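# Seat the L-shaped part flat in its matching pocket

## Task

Lay the L-shaped part flat so that it rests fully down at the bottom of the pocket shaped to fit it.

## Robot and tools

Robot: two arms, left_arm (a left hand) and right_arm (a right hand). In the scene frame the origin sits at table-top height midway between the nominal bases, +x runs out over the table, +z is up and left_arm is on the +y side (image sides do not follow the arm names). Calibrated bases: left_arm at (-0.016, +0.298, +0.010) m, quat_wxyz (+1.000, 0, 0, -0.013); right_arm at (-0.009, -0.278, +0.019) m, quat_wxyz (+1.000, 0, 0, +0.019). Each arm's reported hand pose, targets and offsets use that arm's own base frame; fixed cameras and the table use the scene frame. A camera stand is behind the arms. A loose part may occasionally get nudged by an outside push.

Hand point: a point fixed to the palm, 0.05 m in front of it and 0.15 m from the wrist face toward the fingers. Its +z runs along the straight fingers, +y out of the palm, +x across the palm away from the thumb on the right hand (toward the thumb on the left hand). Straight fingertips end 0.06-0.07 m past the point along +z, with their centre lines 0.06 m behind it along -y. A wrist bracket on the little-finger side can collide with things. Arms track commands loosely; resting 1-3 cm (sometimes 5 cm) off, usually low, is normal and not a sign of contact. Each control step limits commanded orientation to 40 degrees from the measured one.

Row layout (28 numbers, all in [-1, 1], both arms always present): left dx, dy, dz, rx, ry, rz; left thumb_turn, thumb_bend, index, middle, ring, little; left force_limit, speed; then the same 14 for the right arm. dx..rz are an offset of that arm's hand point from its current Hand target (not a pose), along its base axes; 1.0 equals 0.6 m for dx/dy/dz or 180 degrees for the rotation vector rx/ry/rz, which turns about the Hand target position. Every row of one action counts from the pose at that action's start, and each new action or call counts from the Hand target then, so repeating an offset moves further. All six pose numbers at 0 re-request the current Hand target. Hand motors: -1 open, +1 closed (thumb_turn +1 puts the thumb in front of the palm). force_limit maps -1..+1 to about 0..10 N at the fingertip (0..15 N for the two thumb motors); speed rises from near zero at -1 to full at +0.48 and above. Hand numbers are absolute targets, never 'no change': to keep a hand as it is, resend the last eight numbers you sent for it; if none were sent yet in the scene, send hand_measured plus hand_force_limit and hand_speed. For a soft grip close at speed -0.94 or below. A thumb-in-front grip holds objects about 0.035-0.065 m thick; handles down to about 0.025 m.

Tools. execute_actions(actions, cameras): actions is a list of actions, each a table of up to 15 rows (one per 1/30 s step); a short table repeats its last row to fill 15. Images come only when actions is empty or cameras asks for them. move(target, speed, blend, blocking, cameras): target is one row or up to 15 rows, all offsets from the same starting Hand targets; the hand point runs straight toward them with no obstacle avoidance. speed is m/s per arm path, 0.002 to 4.3, default 0.25 (turns up to twice that in rad/s); blend in m rounds corners in a list (0 means stop at each). blocking=false returns after about 0.5 s while the move continues. Avoid paths passing near an arm's own base. wait(seconds 0 to 10). stop() brakes a running move. zoom_image(camera, region [x0, y0, x1, y1] in pixels, at most 504 by 504) on cam_high, cam_low, cam_left_wrist or cam_right_wrist (each 896x504). show_instructions() shows the reference images. finished_scene(scene) ends the current scene, given its number; it cannot be undone.

Results: end_effector_position (m) and end_effector_quat_wxyz per arm in its base frame; Hand target (where the next offsets start); joint positions, velocities and torques; hand_measured, hand_stopped_by (moving, target, force, stalled, fault) and hand_load_n, six values each in motor order. A load near 0 after grasping means the grip was lost. A move adds a move: line with its ending (done, off_target, moving, held, fault) and limits (paced means clipped, held means checks withheld steps). done does not prove there was no contact. MOTOR HOT warns of heating; at 100 C the arm drops for 30-60 s.

Avoid: dropping the part or releasing it while it moves, fast impacts with the table or tray, pressing far past a contact, overloading fingers, arms touching or one hand squeezing the other, holding loads or stretched poses for long, and anything leaving the table. To stop pressing, command a target back beyond the hand point.

Each tool is called by a JSON object that holds its "op" and its "data".

Reference images:

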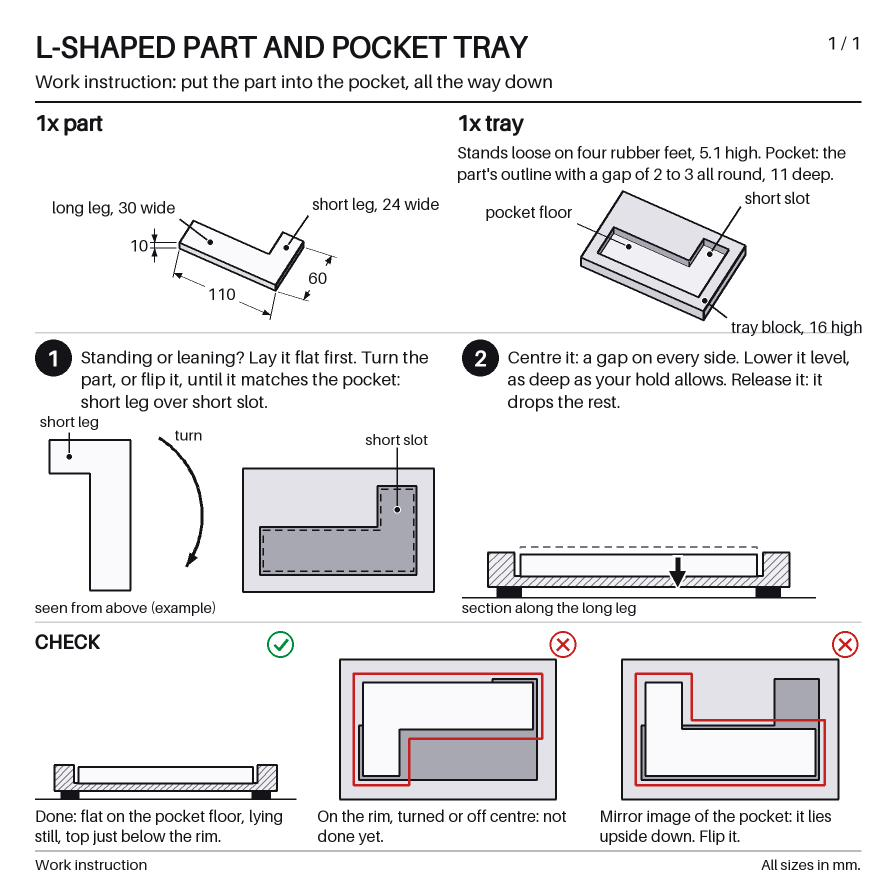

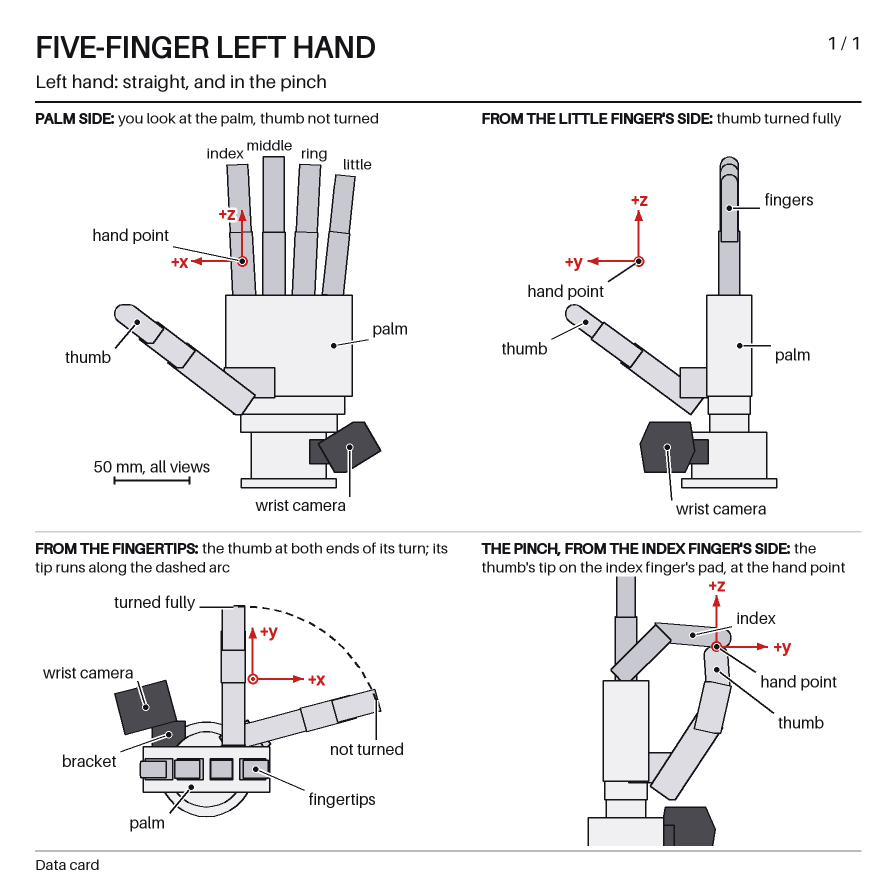

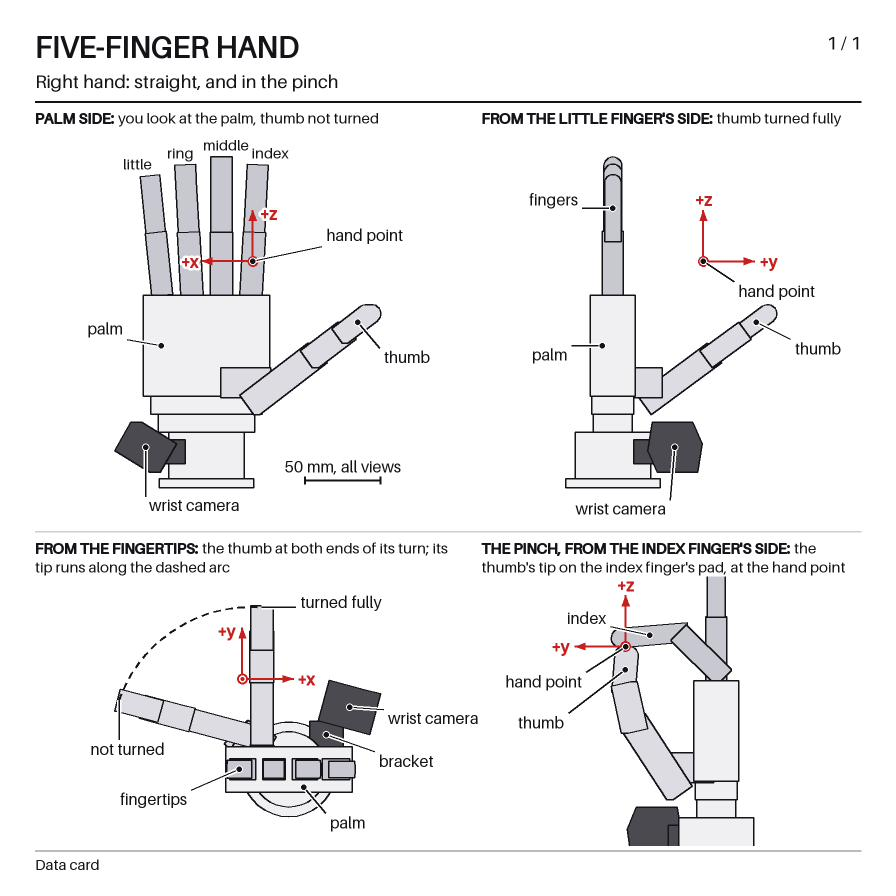

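## Session

{"op": "execute_actions", "data": {"actions": [], "cameras": ["all"]}}

Scene clock: 0.00 s.
left_arm: end_effector_position=(+0.5170, -0.2820, +0.1216) hand_measured=(-1.000, -1.000, -1.000, -1.000, -1.000, -1.000) hand_load_n=(+0.0, +0.0, +0.0, +0.0, +0.0, +0.0) hand_stopped_by=(target, target, target, target, target, target) hand_force_limit=0.00 hand_speed=-0.80 end_effector_quat_wxyz=(+0.374, +0.179, +0.713, +0.565) | right_arm: end_effector_position=(+0.4405, -0.2892, +0.2319) hand_measured=(-1.000, -1.000, -1.000, -1.000, -1.000, -1.000) hand_load_n=(+0.0, +0.0, +0.0, +0.0, +0.0, +0.0) hand_stopped_by=(target, target, target, target, target, target) hand_force_limit=0.00 hand_speed=-0.80 end_effector_quat_wxyz=(+0.314, +0.572, -0.309, +0.693)
Joint positions: left_arm=[-0.84 2.223 1.591 -1.047 -1.489 1.124] | right_arm=[-0.258 1.493 0.625 1.067 0.653 -1.622]
Joint velocities: within noise
Joint torques (N m): no reading
Heat: left arm: hottest elbow 33 °C; right arm: hottest shoulder 34 °C.
Hand target: left_arm +0.5203, -0.2858, +0.1296; +0.382, +0.171, +0.715, +0.560 | right_arm +0.4458, -0.2907, +0.2421; +0.312, +0.562, -0.310, +0.701

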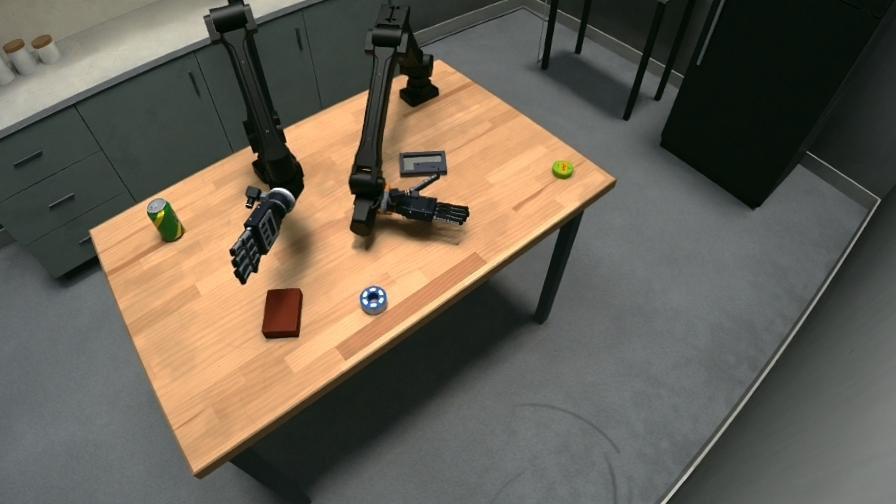

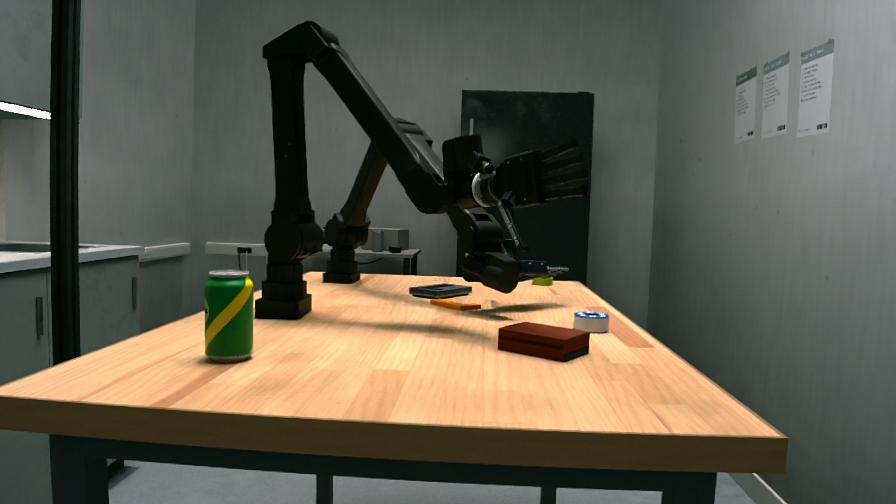

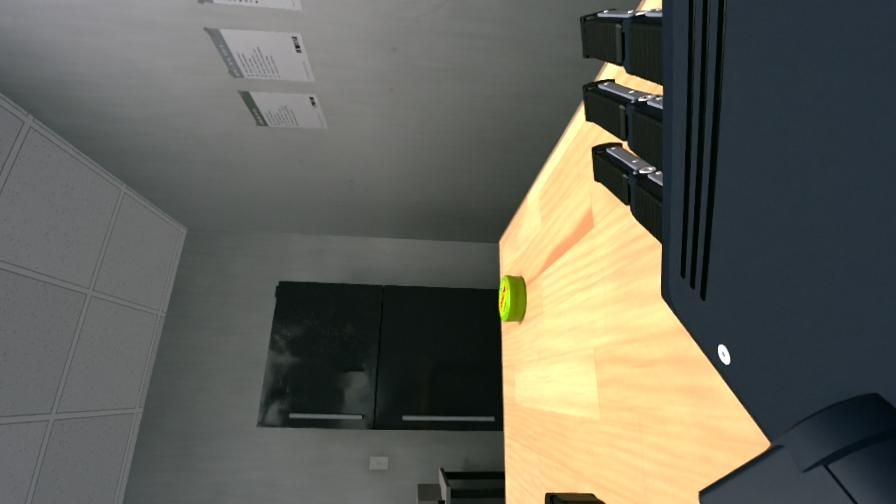

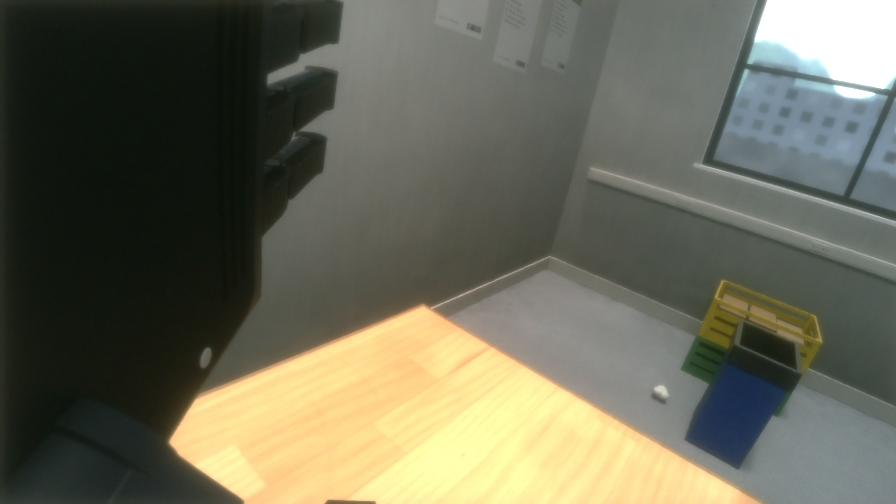

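{"op": "zoom_image", "data": {"camera": "cam_high", "region": [320, 120, 500, 240]}}

{"op": "zoom_image", "data": {"camera": "cam_low", "region": [360, 260, 560, 340]}}

Scaled by 2.800 from the camera's 896x504 image, which has a finer 1280x720 frame.

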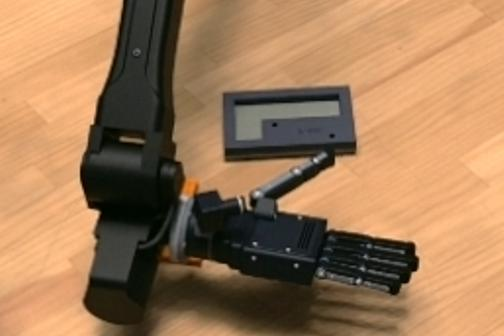

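Scaled by 2.520 from the camera's 896x504 image, which has a finer 1280x720 frame.

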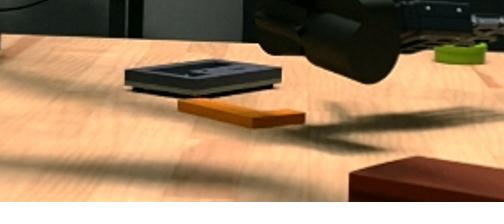

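{"op": "move", "data": {"target": [-0.067, 0.633, 0.3, 0, 0, 0, -1, -1, -1, -1, -1, -1, 0, -0.8, 0, 0, 0, 0, 0, 0, -1, -1, -1, -1, -1, -1, 0, -0.8], "speed": 0.3, "cameras": ["all"]}}

Scene clock: 58.77 s.
left_arm: end_effector_position=(+0.4744, +0.0986, +0.2979) hand_measured=(-1.000, -1.000, -1.000, -1.000, -1.000, -1.000) hand_load_n=(+0.0, +0.0, +0.0, +0.0, +0.0, +0.0) hand_stopped_by=(target, target, target, target, target, target) hand_force_limit=0.00 hand_speed=-0.80 end_effector_quat_wxyz=(+0.316, +0.070, +0.800, +0.506) | right_arm: end_effector_position=(+0.4405, -0.2892, +0.2319) hand_measured=(-1.000, -1.000, -1.000, -1.000, -1.000, -1.000) hand_load_n=(+0.0, +0.0, +0.0, +0.0, +0.0, +0.0) hand_stopped_by=(target, target, target, target, target, target) hand_force_limit=0.00 hand_speed=-0.80 end_effector_quat_wxyz=(+0.314, +0.572, -0.309, +0.693)
Joint positions: left_arm=[-0.225 1.338 0.921 -0.218 -1.063 2.099] | right_arm=[-0.258 1.493 0.625 1.067 0.653 -1.622]
Joint torques (N m): left_arm=[-0.67 -8 9.21 1.22 -0.33 0.11] | right_arm=[0.03 -9.99 7.24 1.68 -0.17 -0.11]
Heat: left arm: hottest elbow 35 °C; right arm: hottest shoulder 34 °C.
Hand target: left_arm +0.4801, +0.0940, +0.3096; +0.382, +0.171, +0.715, +0.560 | right_arm +0.4458, -0.2907, +0.2421; +0.312, +0.562, -0.310, +0.701
Off the commanded pose: left_arm 0.014 m, 18 deg | right_arm 0.012 m, 1 deg.
joint sent to its limit (left arm) — joint 6 (wrist roll), upper limit. The joint targets are off in orientation, not in position.
move: off_target (left_arm, right_arm)
camera_calibration:
cam_left_wrist: T_world_to_cam=[[0.0235547, -0.324958, -0.945435, 0.308993], [-0.994818, 0.0859419, -0.0543243, 0.480799], [0.0989056, 0.941816, -0.321249, 0.068275], [0, 0, 0, 1]] pos_world=[0.464276, -0.00521343, 0.340186]

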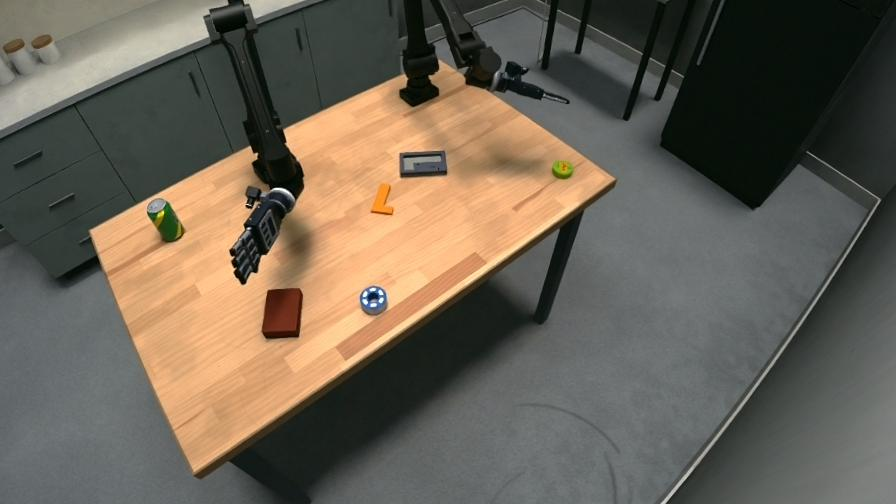

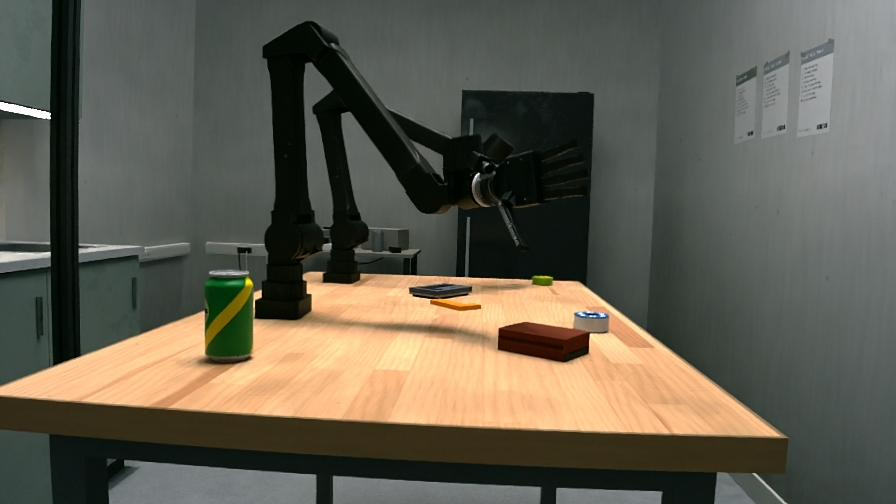

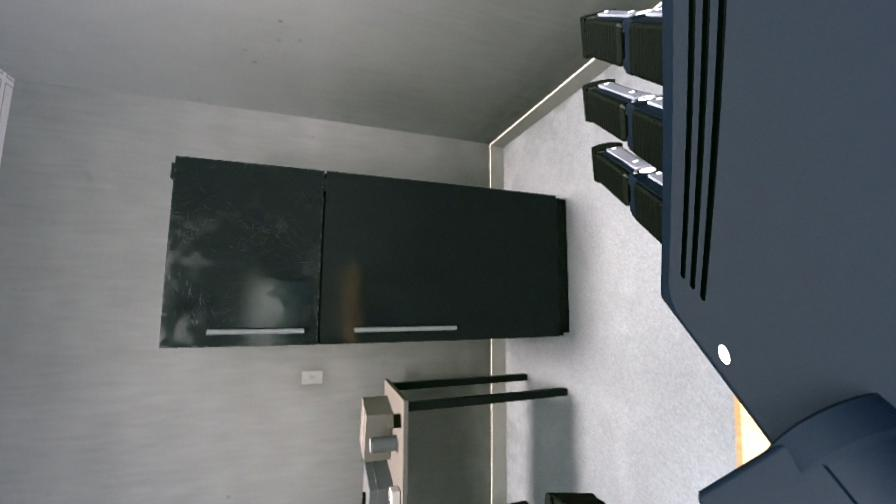

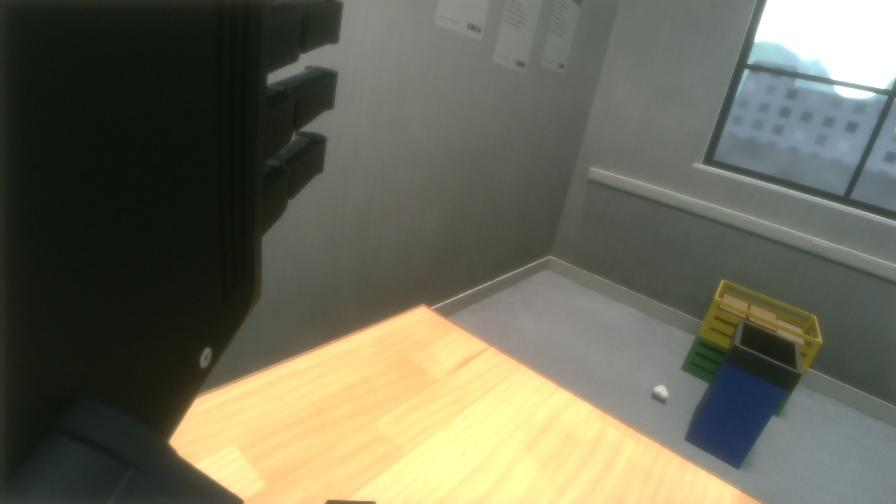

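{"op": "zoom_image", "data": {"camera": "cam_high", "region": [340, 130, 480, 230]}}

{"op": "zoom_image", "data": {"camera": "cam_low", "region": [390, 270, 510, 330]}}

Scaled by 3.600 from the camera's 896x504 image, which has a finer 1280x720 frame.

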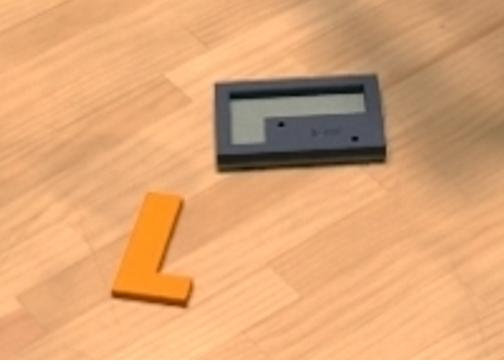

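Scaled by 4.200 from the camera's 896x504 image, which has a finer 1280x720 frame.

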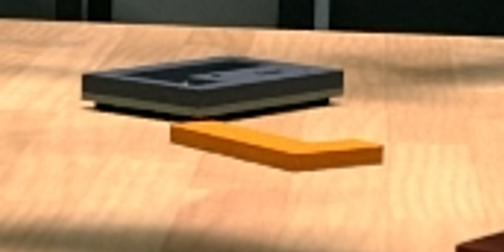

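{"op": "move", "data": {"target": [0,0,0,0,0,0,-1,-1,-1,-1,-1,-1,0,-0.8, -0.187,0.739,-0.104,0.513,0.154,0.2767,1,-0.5,-0.3,-0.3,-1,-1,-0.2,-0.5], "speed": 0.3, "cameras": ["all"]}}

Scene clock: 153.13 s.
left_arm: end_effector_position=(+0.4744, +0.0986, +0.2979) hand_measured=(-1.000, -1.000, -1.000, -1.000, -1.000, -1.000) hand_load_n=(+0.0, +0.0, +0.0, +0.0, +0.0, +0.0) hand_stopped_by=(target, target, target, target, target, target) hand_force_limit=0.00 hand_speed=-0.80 end_effector_quat_wxyz=(+0.316, +0.071, +0.800, +0.506) | right_arm: end_effector_position=(+0.3249, +0.1461, +0.1682) hand_measured=(+1.000, -0.500, -0.300, -0.300, -1.000, -1.000) hand_load_n=(+0.0, +0.0, +0.0, +0.0, +0.0, +0.0) hand_stopped_by=(target, target, target, target, target, target) hand_force_limit=-0.20 hand_speed=-0.50 end_effector_quat_wxyz=(-0.391, +0.809, -0.397, +0.187)
Joint positions: left_arm=[-0.225 1.338 0.921 -0.218 -1.063 2.099] | right_arm=[0.197 0.873 0.665 -0.523 -0.363 -0.298]
Joint torques (N m): left_arm=[-0.67 -8 9.2 1.22 -0.33 0.11] | right_arm=[0.97 -3.84 9.83 2.17 -0.32 0.04]
Heat: left arm: hottest elbow 40 °C; right arm: hottest shoulder 34 °C.
Hand target: left_arm +0.4800, +0.0940, +0.3096; +0.382, +0.171, +0.715, +0.560 | right_arm +0.3336, +0.1528, +0.1798; -0.403, +0.804, -0.391, +0.195
Off the commanded pose: left_arm 0.014 m, 18 deg | right_arm 0.016 m, 2 deg.
joint sent to its limit (left arm) — joint 6 (wrist roll), upper limit. The joint targets are off in orientation, not in position.
move: off_target (left_arm, right_arm)
camera_calibration:
cam_left_wrist: T_world_to_cam=[[0.0232629, -0.324721, -0.945524, 0.30916], [-0.994825, 0.0860501, -0.054028, 0.480702], [0.0989064, 0.941887, -0.321038, 0.0682033], [0, 0, 0, 1]] pos_world=[0.464276, -0.0052135, 0.340186]
cam_right_wrist: T_world_to_cam=[[-0.328974, -0.535183, -0.778046, 0.320333], [-0.929125, 0.330732, 0.165357, 0.225351], [0.168828, 0.7773, -0.606055, 0.0439732], [0, 0, 0, 1]] pos_world=[0.307336, 0.0627258, 0.23862]

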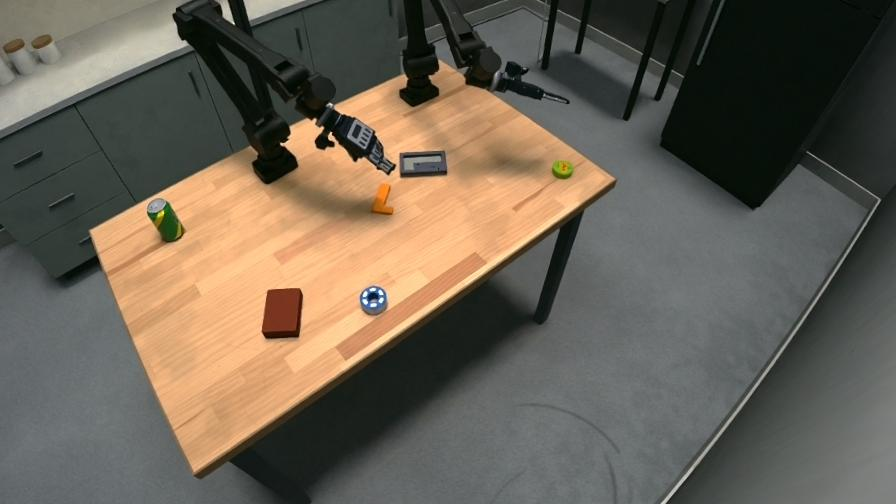

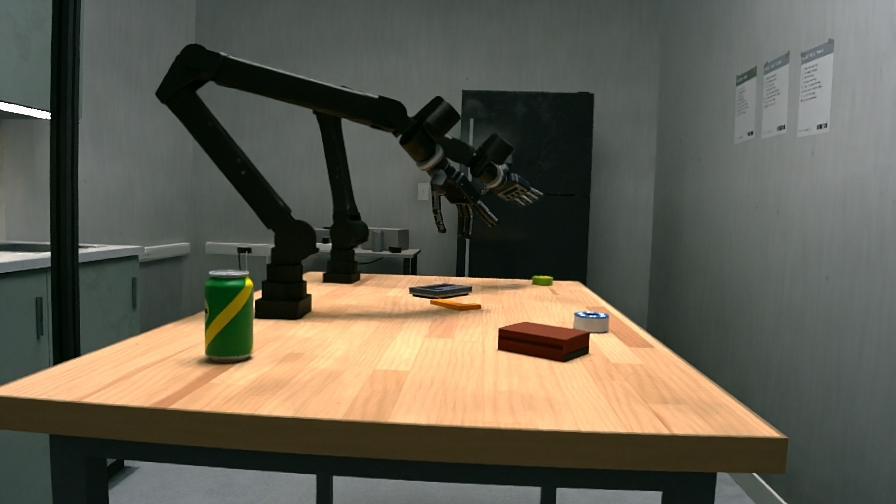

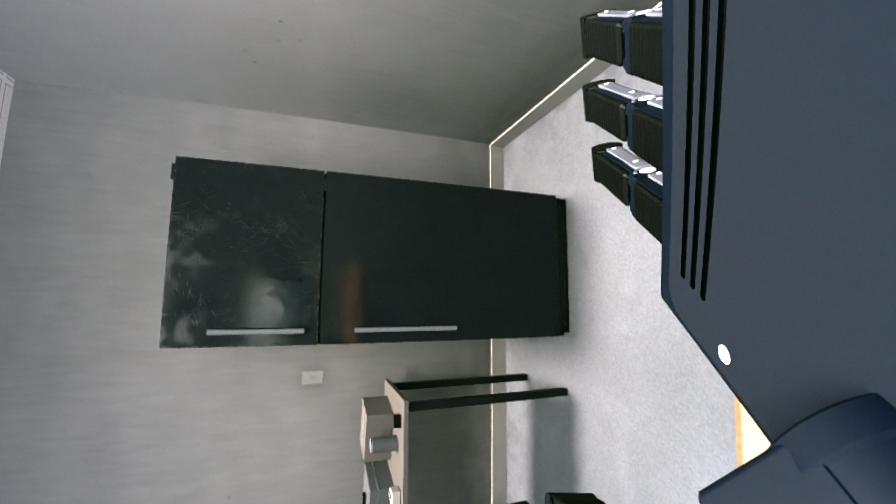

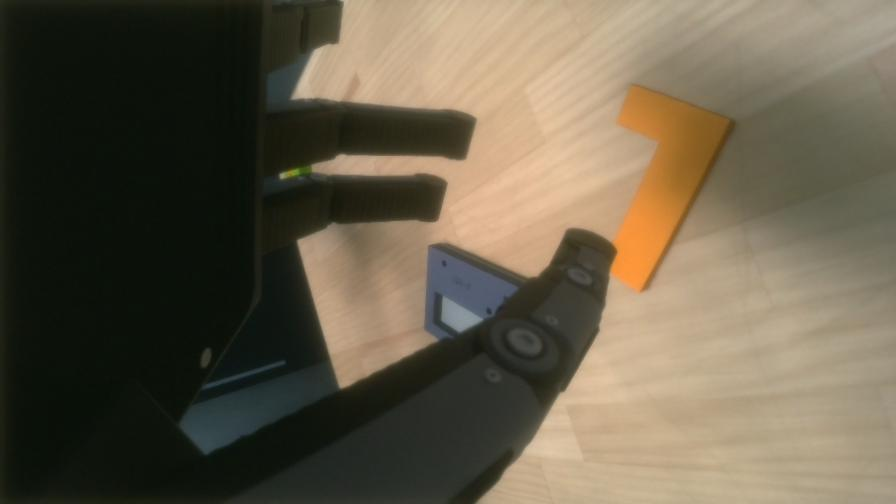

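{"op": "zoom_image", "data": {"camera": "cam_right_wrist", "region": [380, 60, 760, 340]}}

Scaled by 1.326 from the camera's 896x504 image, which has a finer 1280x720 frame.

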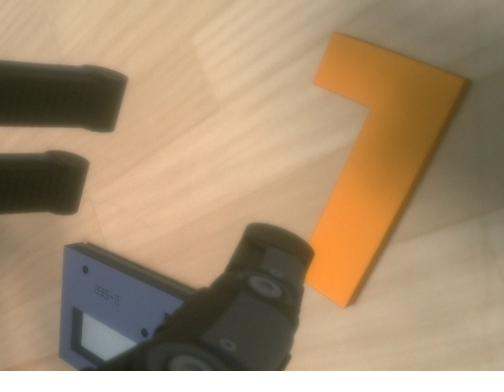

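{"op": "move", "data": {"target": [0,0,0,0,0,0,-1,-1,-1,-1,-1,-1,0,-0.8, 0.0148,0.0545,-0.2013,0,0,0,1,-0.65,-0.3,-0.3,-1,-1,-0.2,-0.5], "speed": 0.15, "cameras": ["cam_high","cam_low","cam_right_wrist"]}}

Scene clock: 190.30 s.
left_arm: end_effector_position=(+0.4744, +0.0986, +0.2979) hand_measured=(-1.000, -1.000, -1.000, -1.000, -1.000, -1.000) hand_load_n=(+0.0, +0.0, +0.0, +0.0, +0.0, +0.0) hand_stopped_by=(target, target, target, target, target, target) hand_force_limit=0.00 hand_speed=-0.80 end_effector_quat_wxyz=(+0.316, +0.071, +0.800, +0.506) | right_arm: end_effector_position=(+0.3415, +0.1806, +0.0568) hand_measured=(+1.000, -0.650, -0.300, -0.300, -1.000, -1.000) hand_load_n=(+0.0, +0.0, +0.0, +0.0, +0.0, +0.0) hand_stopped_by=(target, target, target, target, target, target) hand_force_limit=-0.20 hand_speed=-0.50 end_effector_quat_wxyz=(-0.396, +0.808, -0.393, +0.192)
Joint positions: left_arm=[-0.225 1.338 0.921 -0.218 -1.063 2.099] | right_arm=[0.305 1.127 0.477 -0.042 -0.282 -0.227]
Joint torques (N m): left_arm=[-0.67 -8 9.2 1.22 -0.33 0.11] | right_arm=[1.08 -6.01 6.78 2.29 -0.13 0]
Heat: left arm: hottest elbow 40 °C; right arm: hottest elbow 36 °C.
Hand target: left_arm +0.4800, +0.0940, +0.3096; +0.382, +0.171, +0.715, +0.560 | right_arm +0.3426, +0.1856, +0.0590; -0.403, +0.804, -0.391, +0.195
Off the commanded pose: left_arm 0.014 m, 18 deg | right_arm 0.005 m, 1 deg.
joint sent to its limit (left arm) — joint 6 (wrist roll), upper limit. The joint targets are off in orientation, not in position.
move: off_target (left_arm)
camera_calibration:
cam_right_wrist: T_world_to_cam=[[-0.315287, -0.533893, -0.784572, 0.253052], [-0.932512, 0.32772, 0.151728, 0.250359], [0.176113, 0.77946, -0.601187, -0.0562866], [0, 0, 0, 1]] pos_world=[0.323159, 0.0969284, 0.126712]
Images, in order (width x height): cam_high 896x504, cam_low 896x504, cam_right_wrist 896x504.

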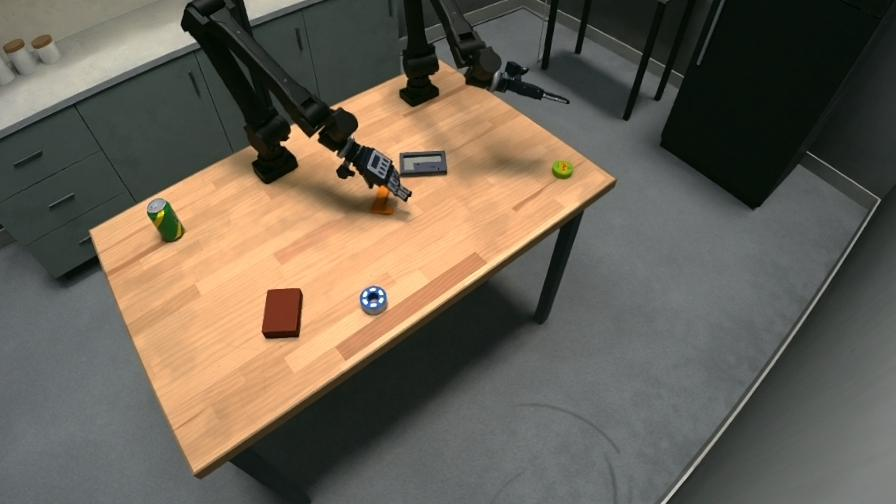

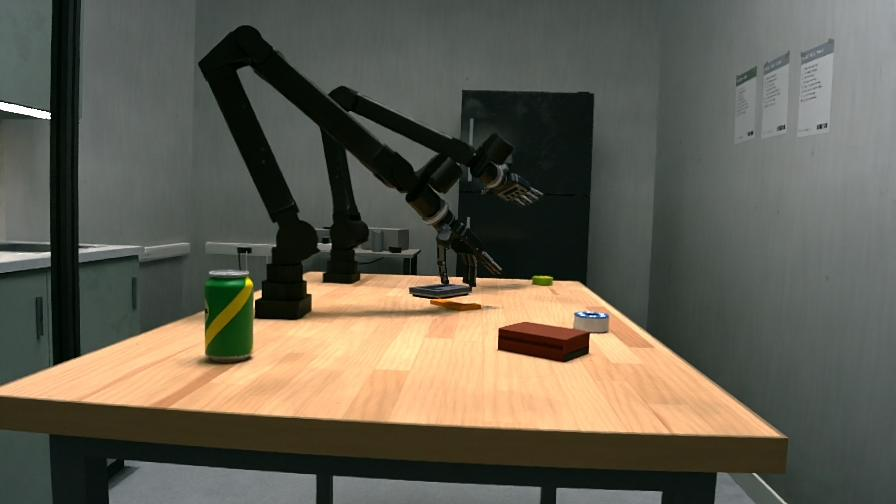

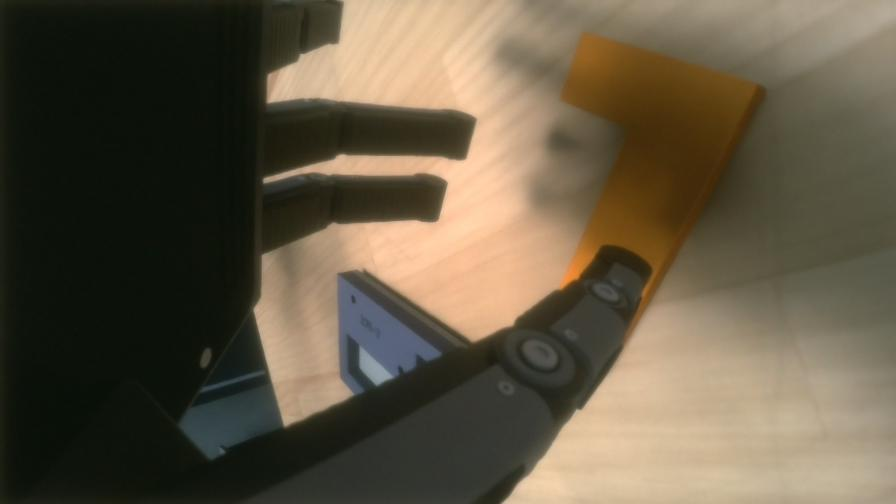

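{"op": "zoom_image", "data": {"camera": "cam_right_wrist", "region": [520, 20, 800, 220]}}

{"op": "zoom_image", "data": {"camera": "cam_right_wrist", "region": [400, 180, 700, 380]}}

Scaled by 1.800 from the camera's 896x504 image, which has a finer 1280x720 frame.

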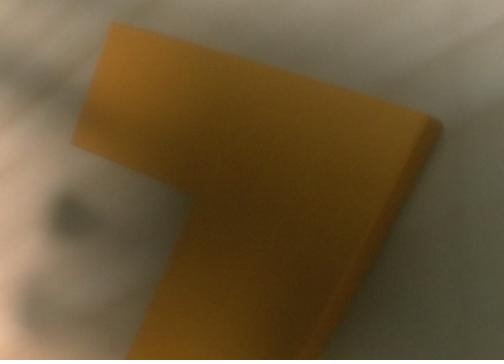

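Scaled by 1.680 from the camera's 896x504 image, which has a finer 1280x720 frame.

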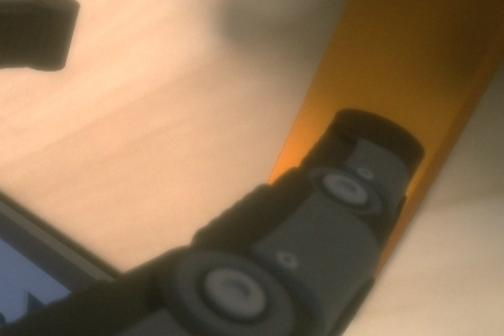

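{"op": "move", "data": {"target": [0,0,0,0,0,0,-1,-1,-1,-1,-1,-1,0,-0.8, -0.0052,-0.0042,-0.0808,0,0,0,1,-0.65,-0.3,-0.3,-1,-1,-0.2,-0.5], "speed": 0.1, "cameras": ["cam_low","cam_right_wrist"]}}

{"op": "zoom_image", "data": {"camera": "cam_low", "region": [400, 230, 520, 330]}}

Scene clock: 208.17 s.
left_arm: end_effector_position=(+0.4744, +0.0986, +0.2979) hand_measured=(-1.000, -1.000, -1.000, -1.000, -1.000, -1.000) hand_load_n=(+0.5, +0.0, +0.0, +0.0, +0.0, +0.0) hand_stopped_by=(target, target, target, target, target, target) hand_force_limit=0.00 hand_speed=-0.80 end_effector_quat_wxyz=(+0.316, +0.071, +0.800, +0.506) | right_arm: end_effector_position=(+0.3407, +0.1804, +0.0125) hand_measured=(+1.000, -0.650, -0.300, -0.300, -1.000, -1.000) hand_load_n=(+0.0, +0.0, +0.0, +0.0, +0.0, +0.0) hand_stopped_by=(target, target, target, target, target, target) hand_force_limit=-0.20 hand_speed=-0.50 end_effector_quat_wxyz=(-0.399, +0.806, -0.391, +0.196)
Joint positions: left_arm=[-0.225 1.338 0.921 -0.218 -1.063 2.099] | right_arm=[0.305 1.257 0.407 0.169 -0.283 -0.226]
Joint torques (N m): left_arm=[-0.67 -7.94 9.21 1.22 -0.33 0.11] | right_arm=[0.15 -5.89 5.39 2.17 -0.25 -0.01]
Heat: left arm: hottest elbow 41 °C; right arm: hottest shoulder 34 °C.
Hand target: left_arm +0.4800, +0.0940, +0.3096; +0.382, +0.171, +0.715, +0.560 | right_arm +0.3393, +0.1830, +0.0105; -0.403, +0.804, -0.391, +0.195
Off the commanded pose: left_arm 0.014 m, 18 deg | right_arm 0.004 m, 0 deg.
joint sent to its limit (left arm) — joint 6 (wrist roll), upper limit. The joint targets are off in orientation, not in position.
move: off_target (left_arm)
camera_calibration:
cam_right_wrist: T_world_to_cam=[[-0.307706, -0.530781, -0.789676, 0.214871], [-0.933905, 0.327268, 0.143933, 0.256938], [0.182039, 0.781772, -0.596402, -0.0851564], [0, 0, 0, 1]] pos_world=[0.321575, 0.0965347, 0.081909]
Images, in order (width x height): cam_low 896x504, cam_right_wrist 896x504.

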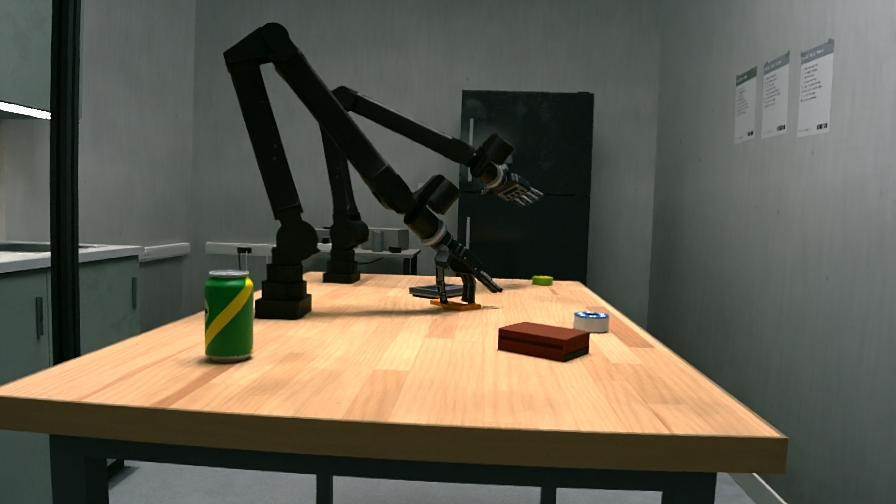

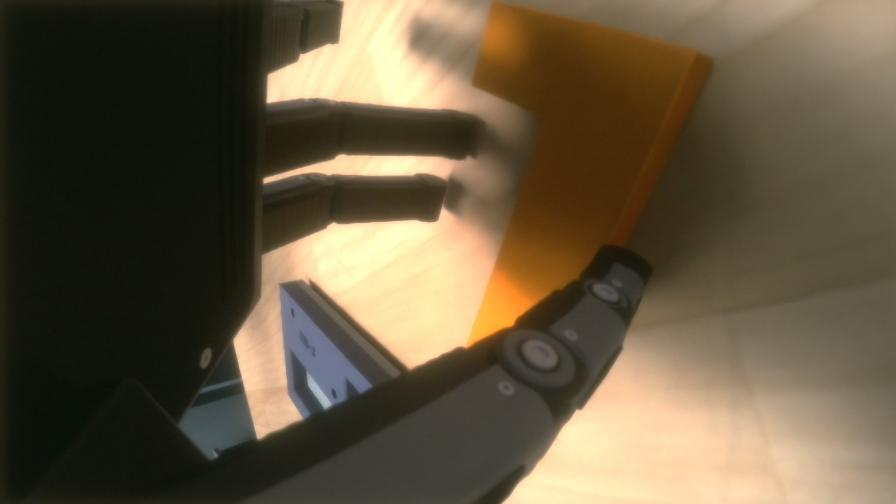

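Scaled by 4.200 from the camera's 896x504 image, which has a finer 1280x720 frame.

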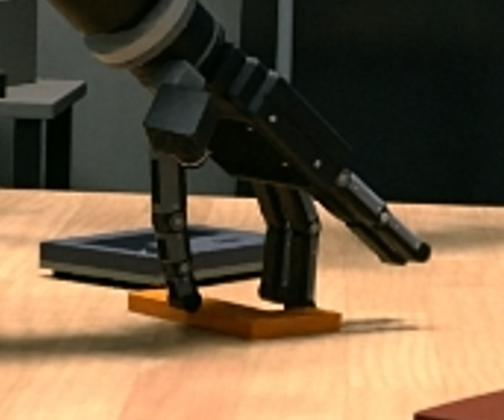

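{"op": "move", "data": {"target": [0,0,0,0,0,0,-1,-1,-1,-1,-1,-1,0,-0.8, 0.0,0.0,-0.0117,0,0,0,1,-0.65,-0.2,-0.2,-1,-1,-0.2,-0.5], "speed": 0.05, "cameras": ["cam_low","cam_right_wrist"]}}

{"op": "zoom_image", "data": {"camera": "cam_low", "region": [420, 270, 492, 320]}}

Scene clock: 220.60 s.
left_arm: end_effector_position=(+0.4744, +0.0986, +0.2979) hand_measured=(-1.000, -1.000, -1.000, -1.000, -1.000, -1.000) hand_load_n=(+0.0, +0.0, +0.0, -0.5, +0.0, +0.0) hand_stopped_by=(target, target, target, target, target, target) hand_force_limit=0.00 hand_speed=-0.80 end_effector_quat_wxyz=(+0.316, +0.071, +0.800, +0.506) | right_arm: end_effector_position=(+0.3441, +0.1817, +0.0110) hand_measured=(+1.000, -0.650, -0.200, -0.200, -1.000, -1.000) hand_load_n=(+0.0, +0.0, +0.0, +0.0, +0.0, +0.0) hand_stopped_by=(target, target, target, target, target, target) hand_force_limit=-0.20 hand_speed=-0.50 end_effector_quat_wxyz=(-0.405, +0.803, -0.389, +0.200)
Joint positions: left_arm=[-0.225 1.338 0.921 -0.218 -1.063 2.099] | right_arm=[0.305 1.273 0.403 0.205 -0.283 -0.225]
Joint torques (N m): left_arm=[-0.67 -8 9.2 1.22 -0.33 0.11] | right_arm=[0.44 -5.19 5.03 2.19 -0.22 -0.03]
Heat: left arm: hottest elbow 41 °C; right arm: hottest shoulder 34 °C.
Hand target: left_arm +0.4800, +0.0940, +0.3096; +0.382, +0.171, +0.715, +0.560 | right_arm +0.3393, +0.1830, +0.0034; -0.403, +0.804, -0.391, +0.195
Off the commanded pose: left_arm 0.014 m, 18 deg | right_arm 0.009 m, 1 deg.
joint sent to its limit (left arm) — joint 6 (wrist roll), upper limit. The joint targets are off in orientation, not in position.
move: off_target (left_arm)
camera_calibration:
cam_right_wrist: T_world_to_cam=[[-0.295822, -0.525938, -0.79742, 0.210544], [-0.935962, 0.326463, 0.131899, 0.260845], [0.190958, 0.785373, -0.588833, -0.0915075], [0, 0, 0, 1]] pos_world=[0.323899, 0.0974444, 0.0796043]
Images, in order (width x height): cam_low 896x504, cam_right_wrist 896x504.

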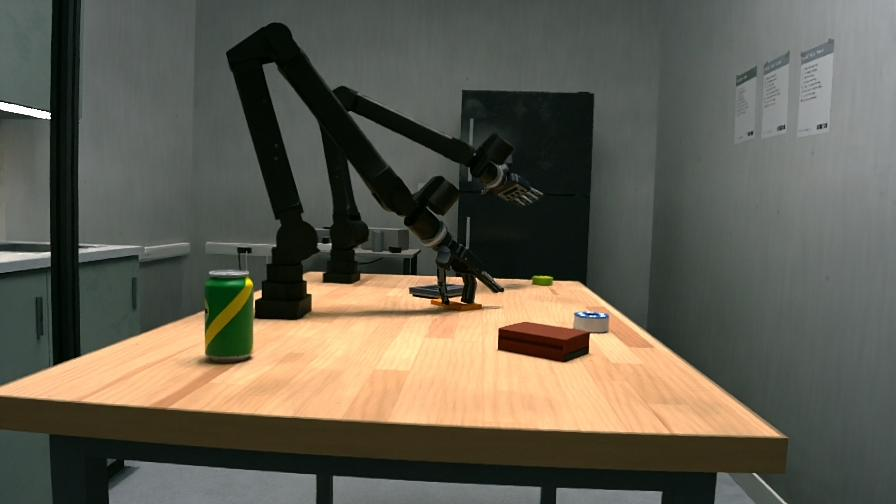

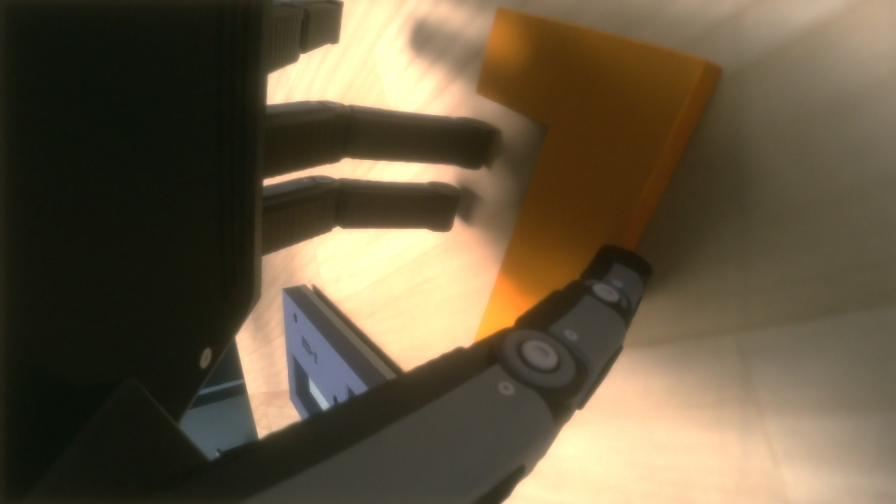

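Scaled by 7.000 from the camera's 896x504 image, which has a finer 1280x720 frame.

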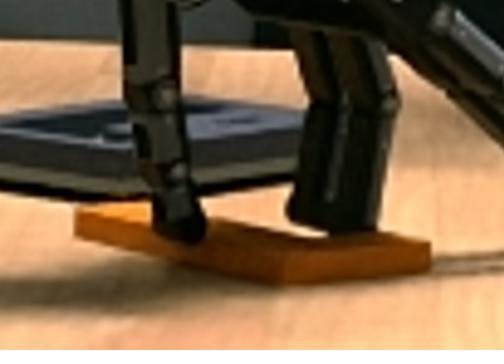

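{"op": "zoom_image", "data": {"camera": "cam_low", "region": [436, 288, 484, 316]}}

{"op": "zoom_image", "data": {"camera": "cam_right_wrist", "region": [400, 80, 680, 300]}}

Scaled by 10.500 from the camera's 896x504 image, which has a finer 1280x720 frame.

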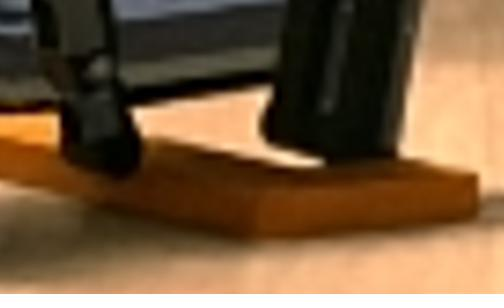

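Scaled by 1.800 from the camera's 896x504 image, which has a finer 1280x720 frame.

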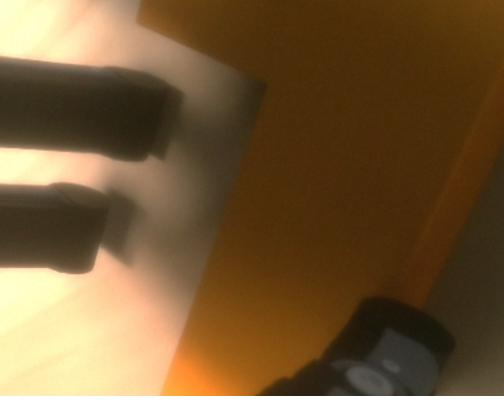

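{"op": "move", "data": {"target": [0,0,0,0,0,0,-1,-1,-1,-1,-1,-1,0,-0.8, -0.003,0.0,-0.0125,0,0,0,1,-0.65,-0.2,-0.2,-1,-1,-0.2,-0.5], "speed": 0.05, "cameras": ["cam_low","cam_right_wrist"]}}

{"op": "zoom_image", "data": {"camera": "cam_low", "region": [436, 288, 484, 316]}}

Scene clock: 243.50 s.
left_arm: end_effector_position=(+0.4744, +0.0986, +0.2979) hand_measured=(-1.000, -1.000, -1.000, -1.000, -1.000, -1.000) hand_load_n=(+0.0, +0.0, +0.0, +0.0, +0.0, +0.0) hand_stopped_by=(target, target, target, target, target, target) hand_force_limit=0.00 hand_speed=-0.80 end_effector_quat_wxyz=(+0.316, +0.071, +0.800, +0.506) | right_arm: end_effector_position=(+0.3454, +0.1828, +0.0098) hand_measured=(+1.000, -0.650, -0.200, -0.200, -1.000, -1.000) hand_load_n=(+0.0, +0.0, +0.0, -4.5, +0.0, -0.5) hand_stopped_by=(target, target, target, target, target, target) hand_force_limit=-0.20 hand_speed=-0.50 end_effector_quat_wxyz=(-0.411, +0.800, -0.386, +0.205)
Joint positions: left_arm=[-0.225 1.338 0.921 -0.218 -1.063 2.099] | right_arm=[0.305 1.282 0.393 0.243 -0.286 -0.222]
Joint torques (N m): left_arm=[-0.67 -7.94 9.2 1.22 -0.33 0.11] | right_arm=[0.67 -4.31 4.7 1.98 -0.06 -0.05]
Heat: left arm: hottest elbow 41 °C; right arm: hottest shoulder 34 °C.
Hand target: left_arm +0.4800, +0.0940, +0.3096; +0.382, +0.171, +0.715, +0.560 | right_arm +0.3376, +0.1830, -0.0040; -0.403, +0.804, -0.391, +0.195
Off the commanded pose: left_arm 0.014 m, 18 deg | right_arm 0.016 m, 2 deg.
joint sent to its limit (left arm) — joint 6 (wrist roll), upper limit. The joint targets are off in orientation, not in position.
move: off_target (left_arm, right_arm)
camera_calibration:
cam_right_wrist: T_world_to_cam=[[-0.283272, -0.518788, -0.806608, 0.204964], [-0.938005, 0.325058, 0.12035, 0.26301], [0.199758, 0.790694, -0.578705, -0.0974074], [0, 0, 0, 1]] pos_world=[0.324223, 0.0978586, 0.077302]
Images, in order (width x height): cam_low 896x504, cam_right_wrist 896x504.

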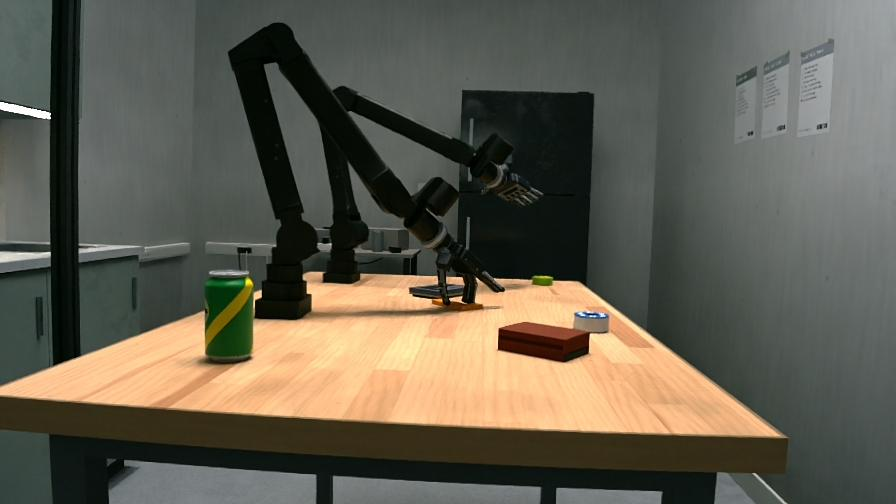

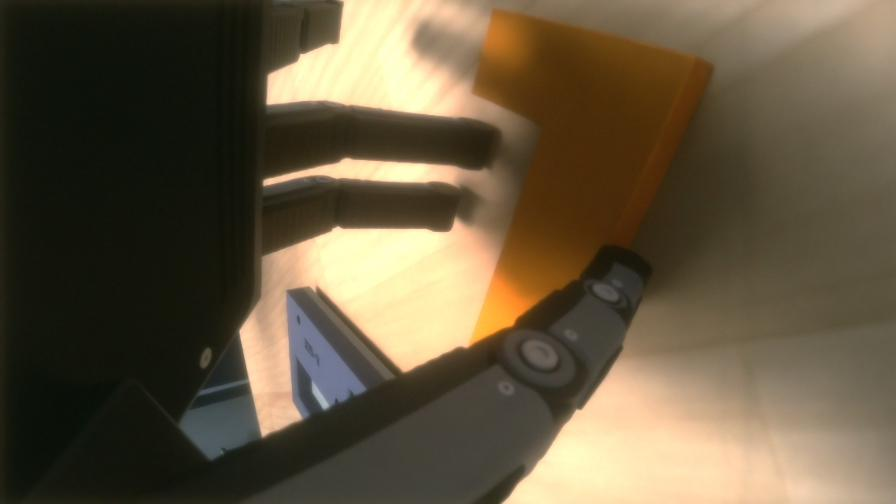

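Scaled by 10.500 from the camera's 896x504 image, which has a finer 1280x720 frame.

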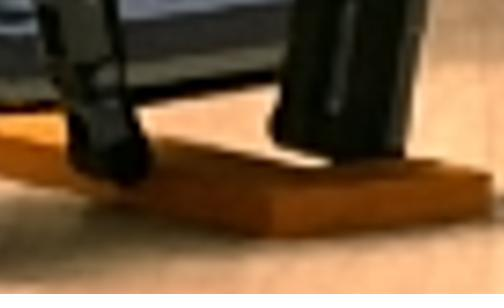

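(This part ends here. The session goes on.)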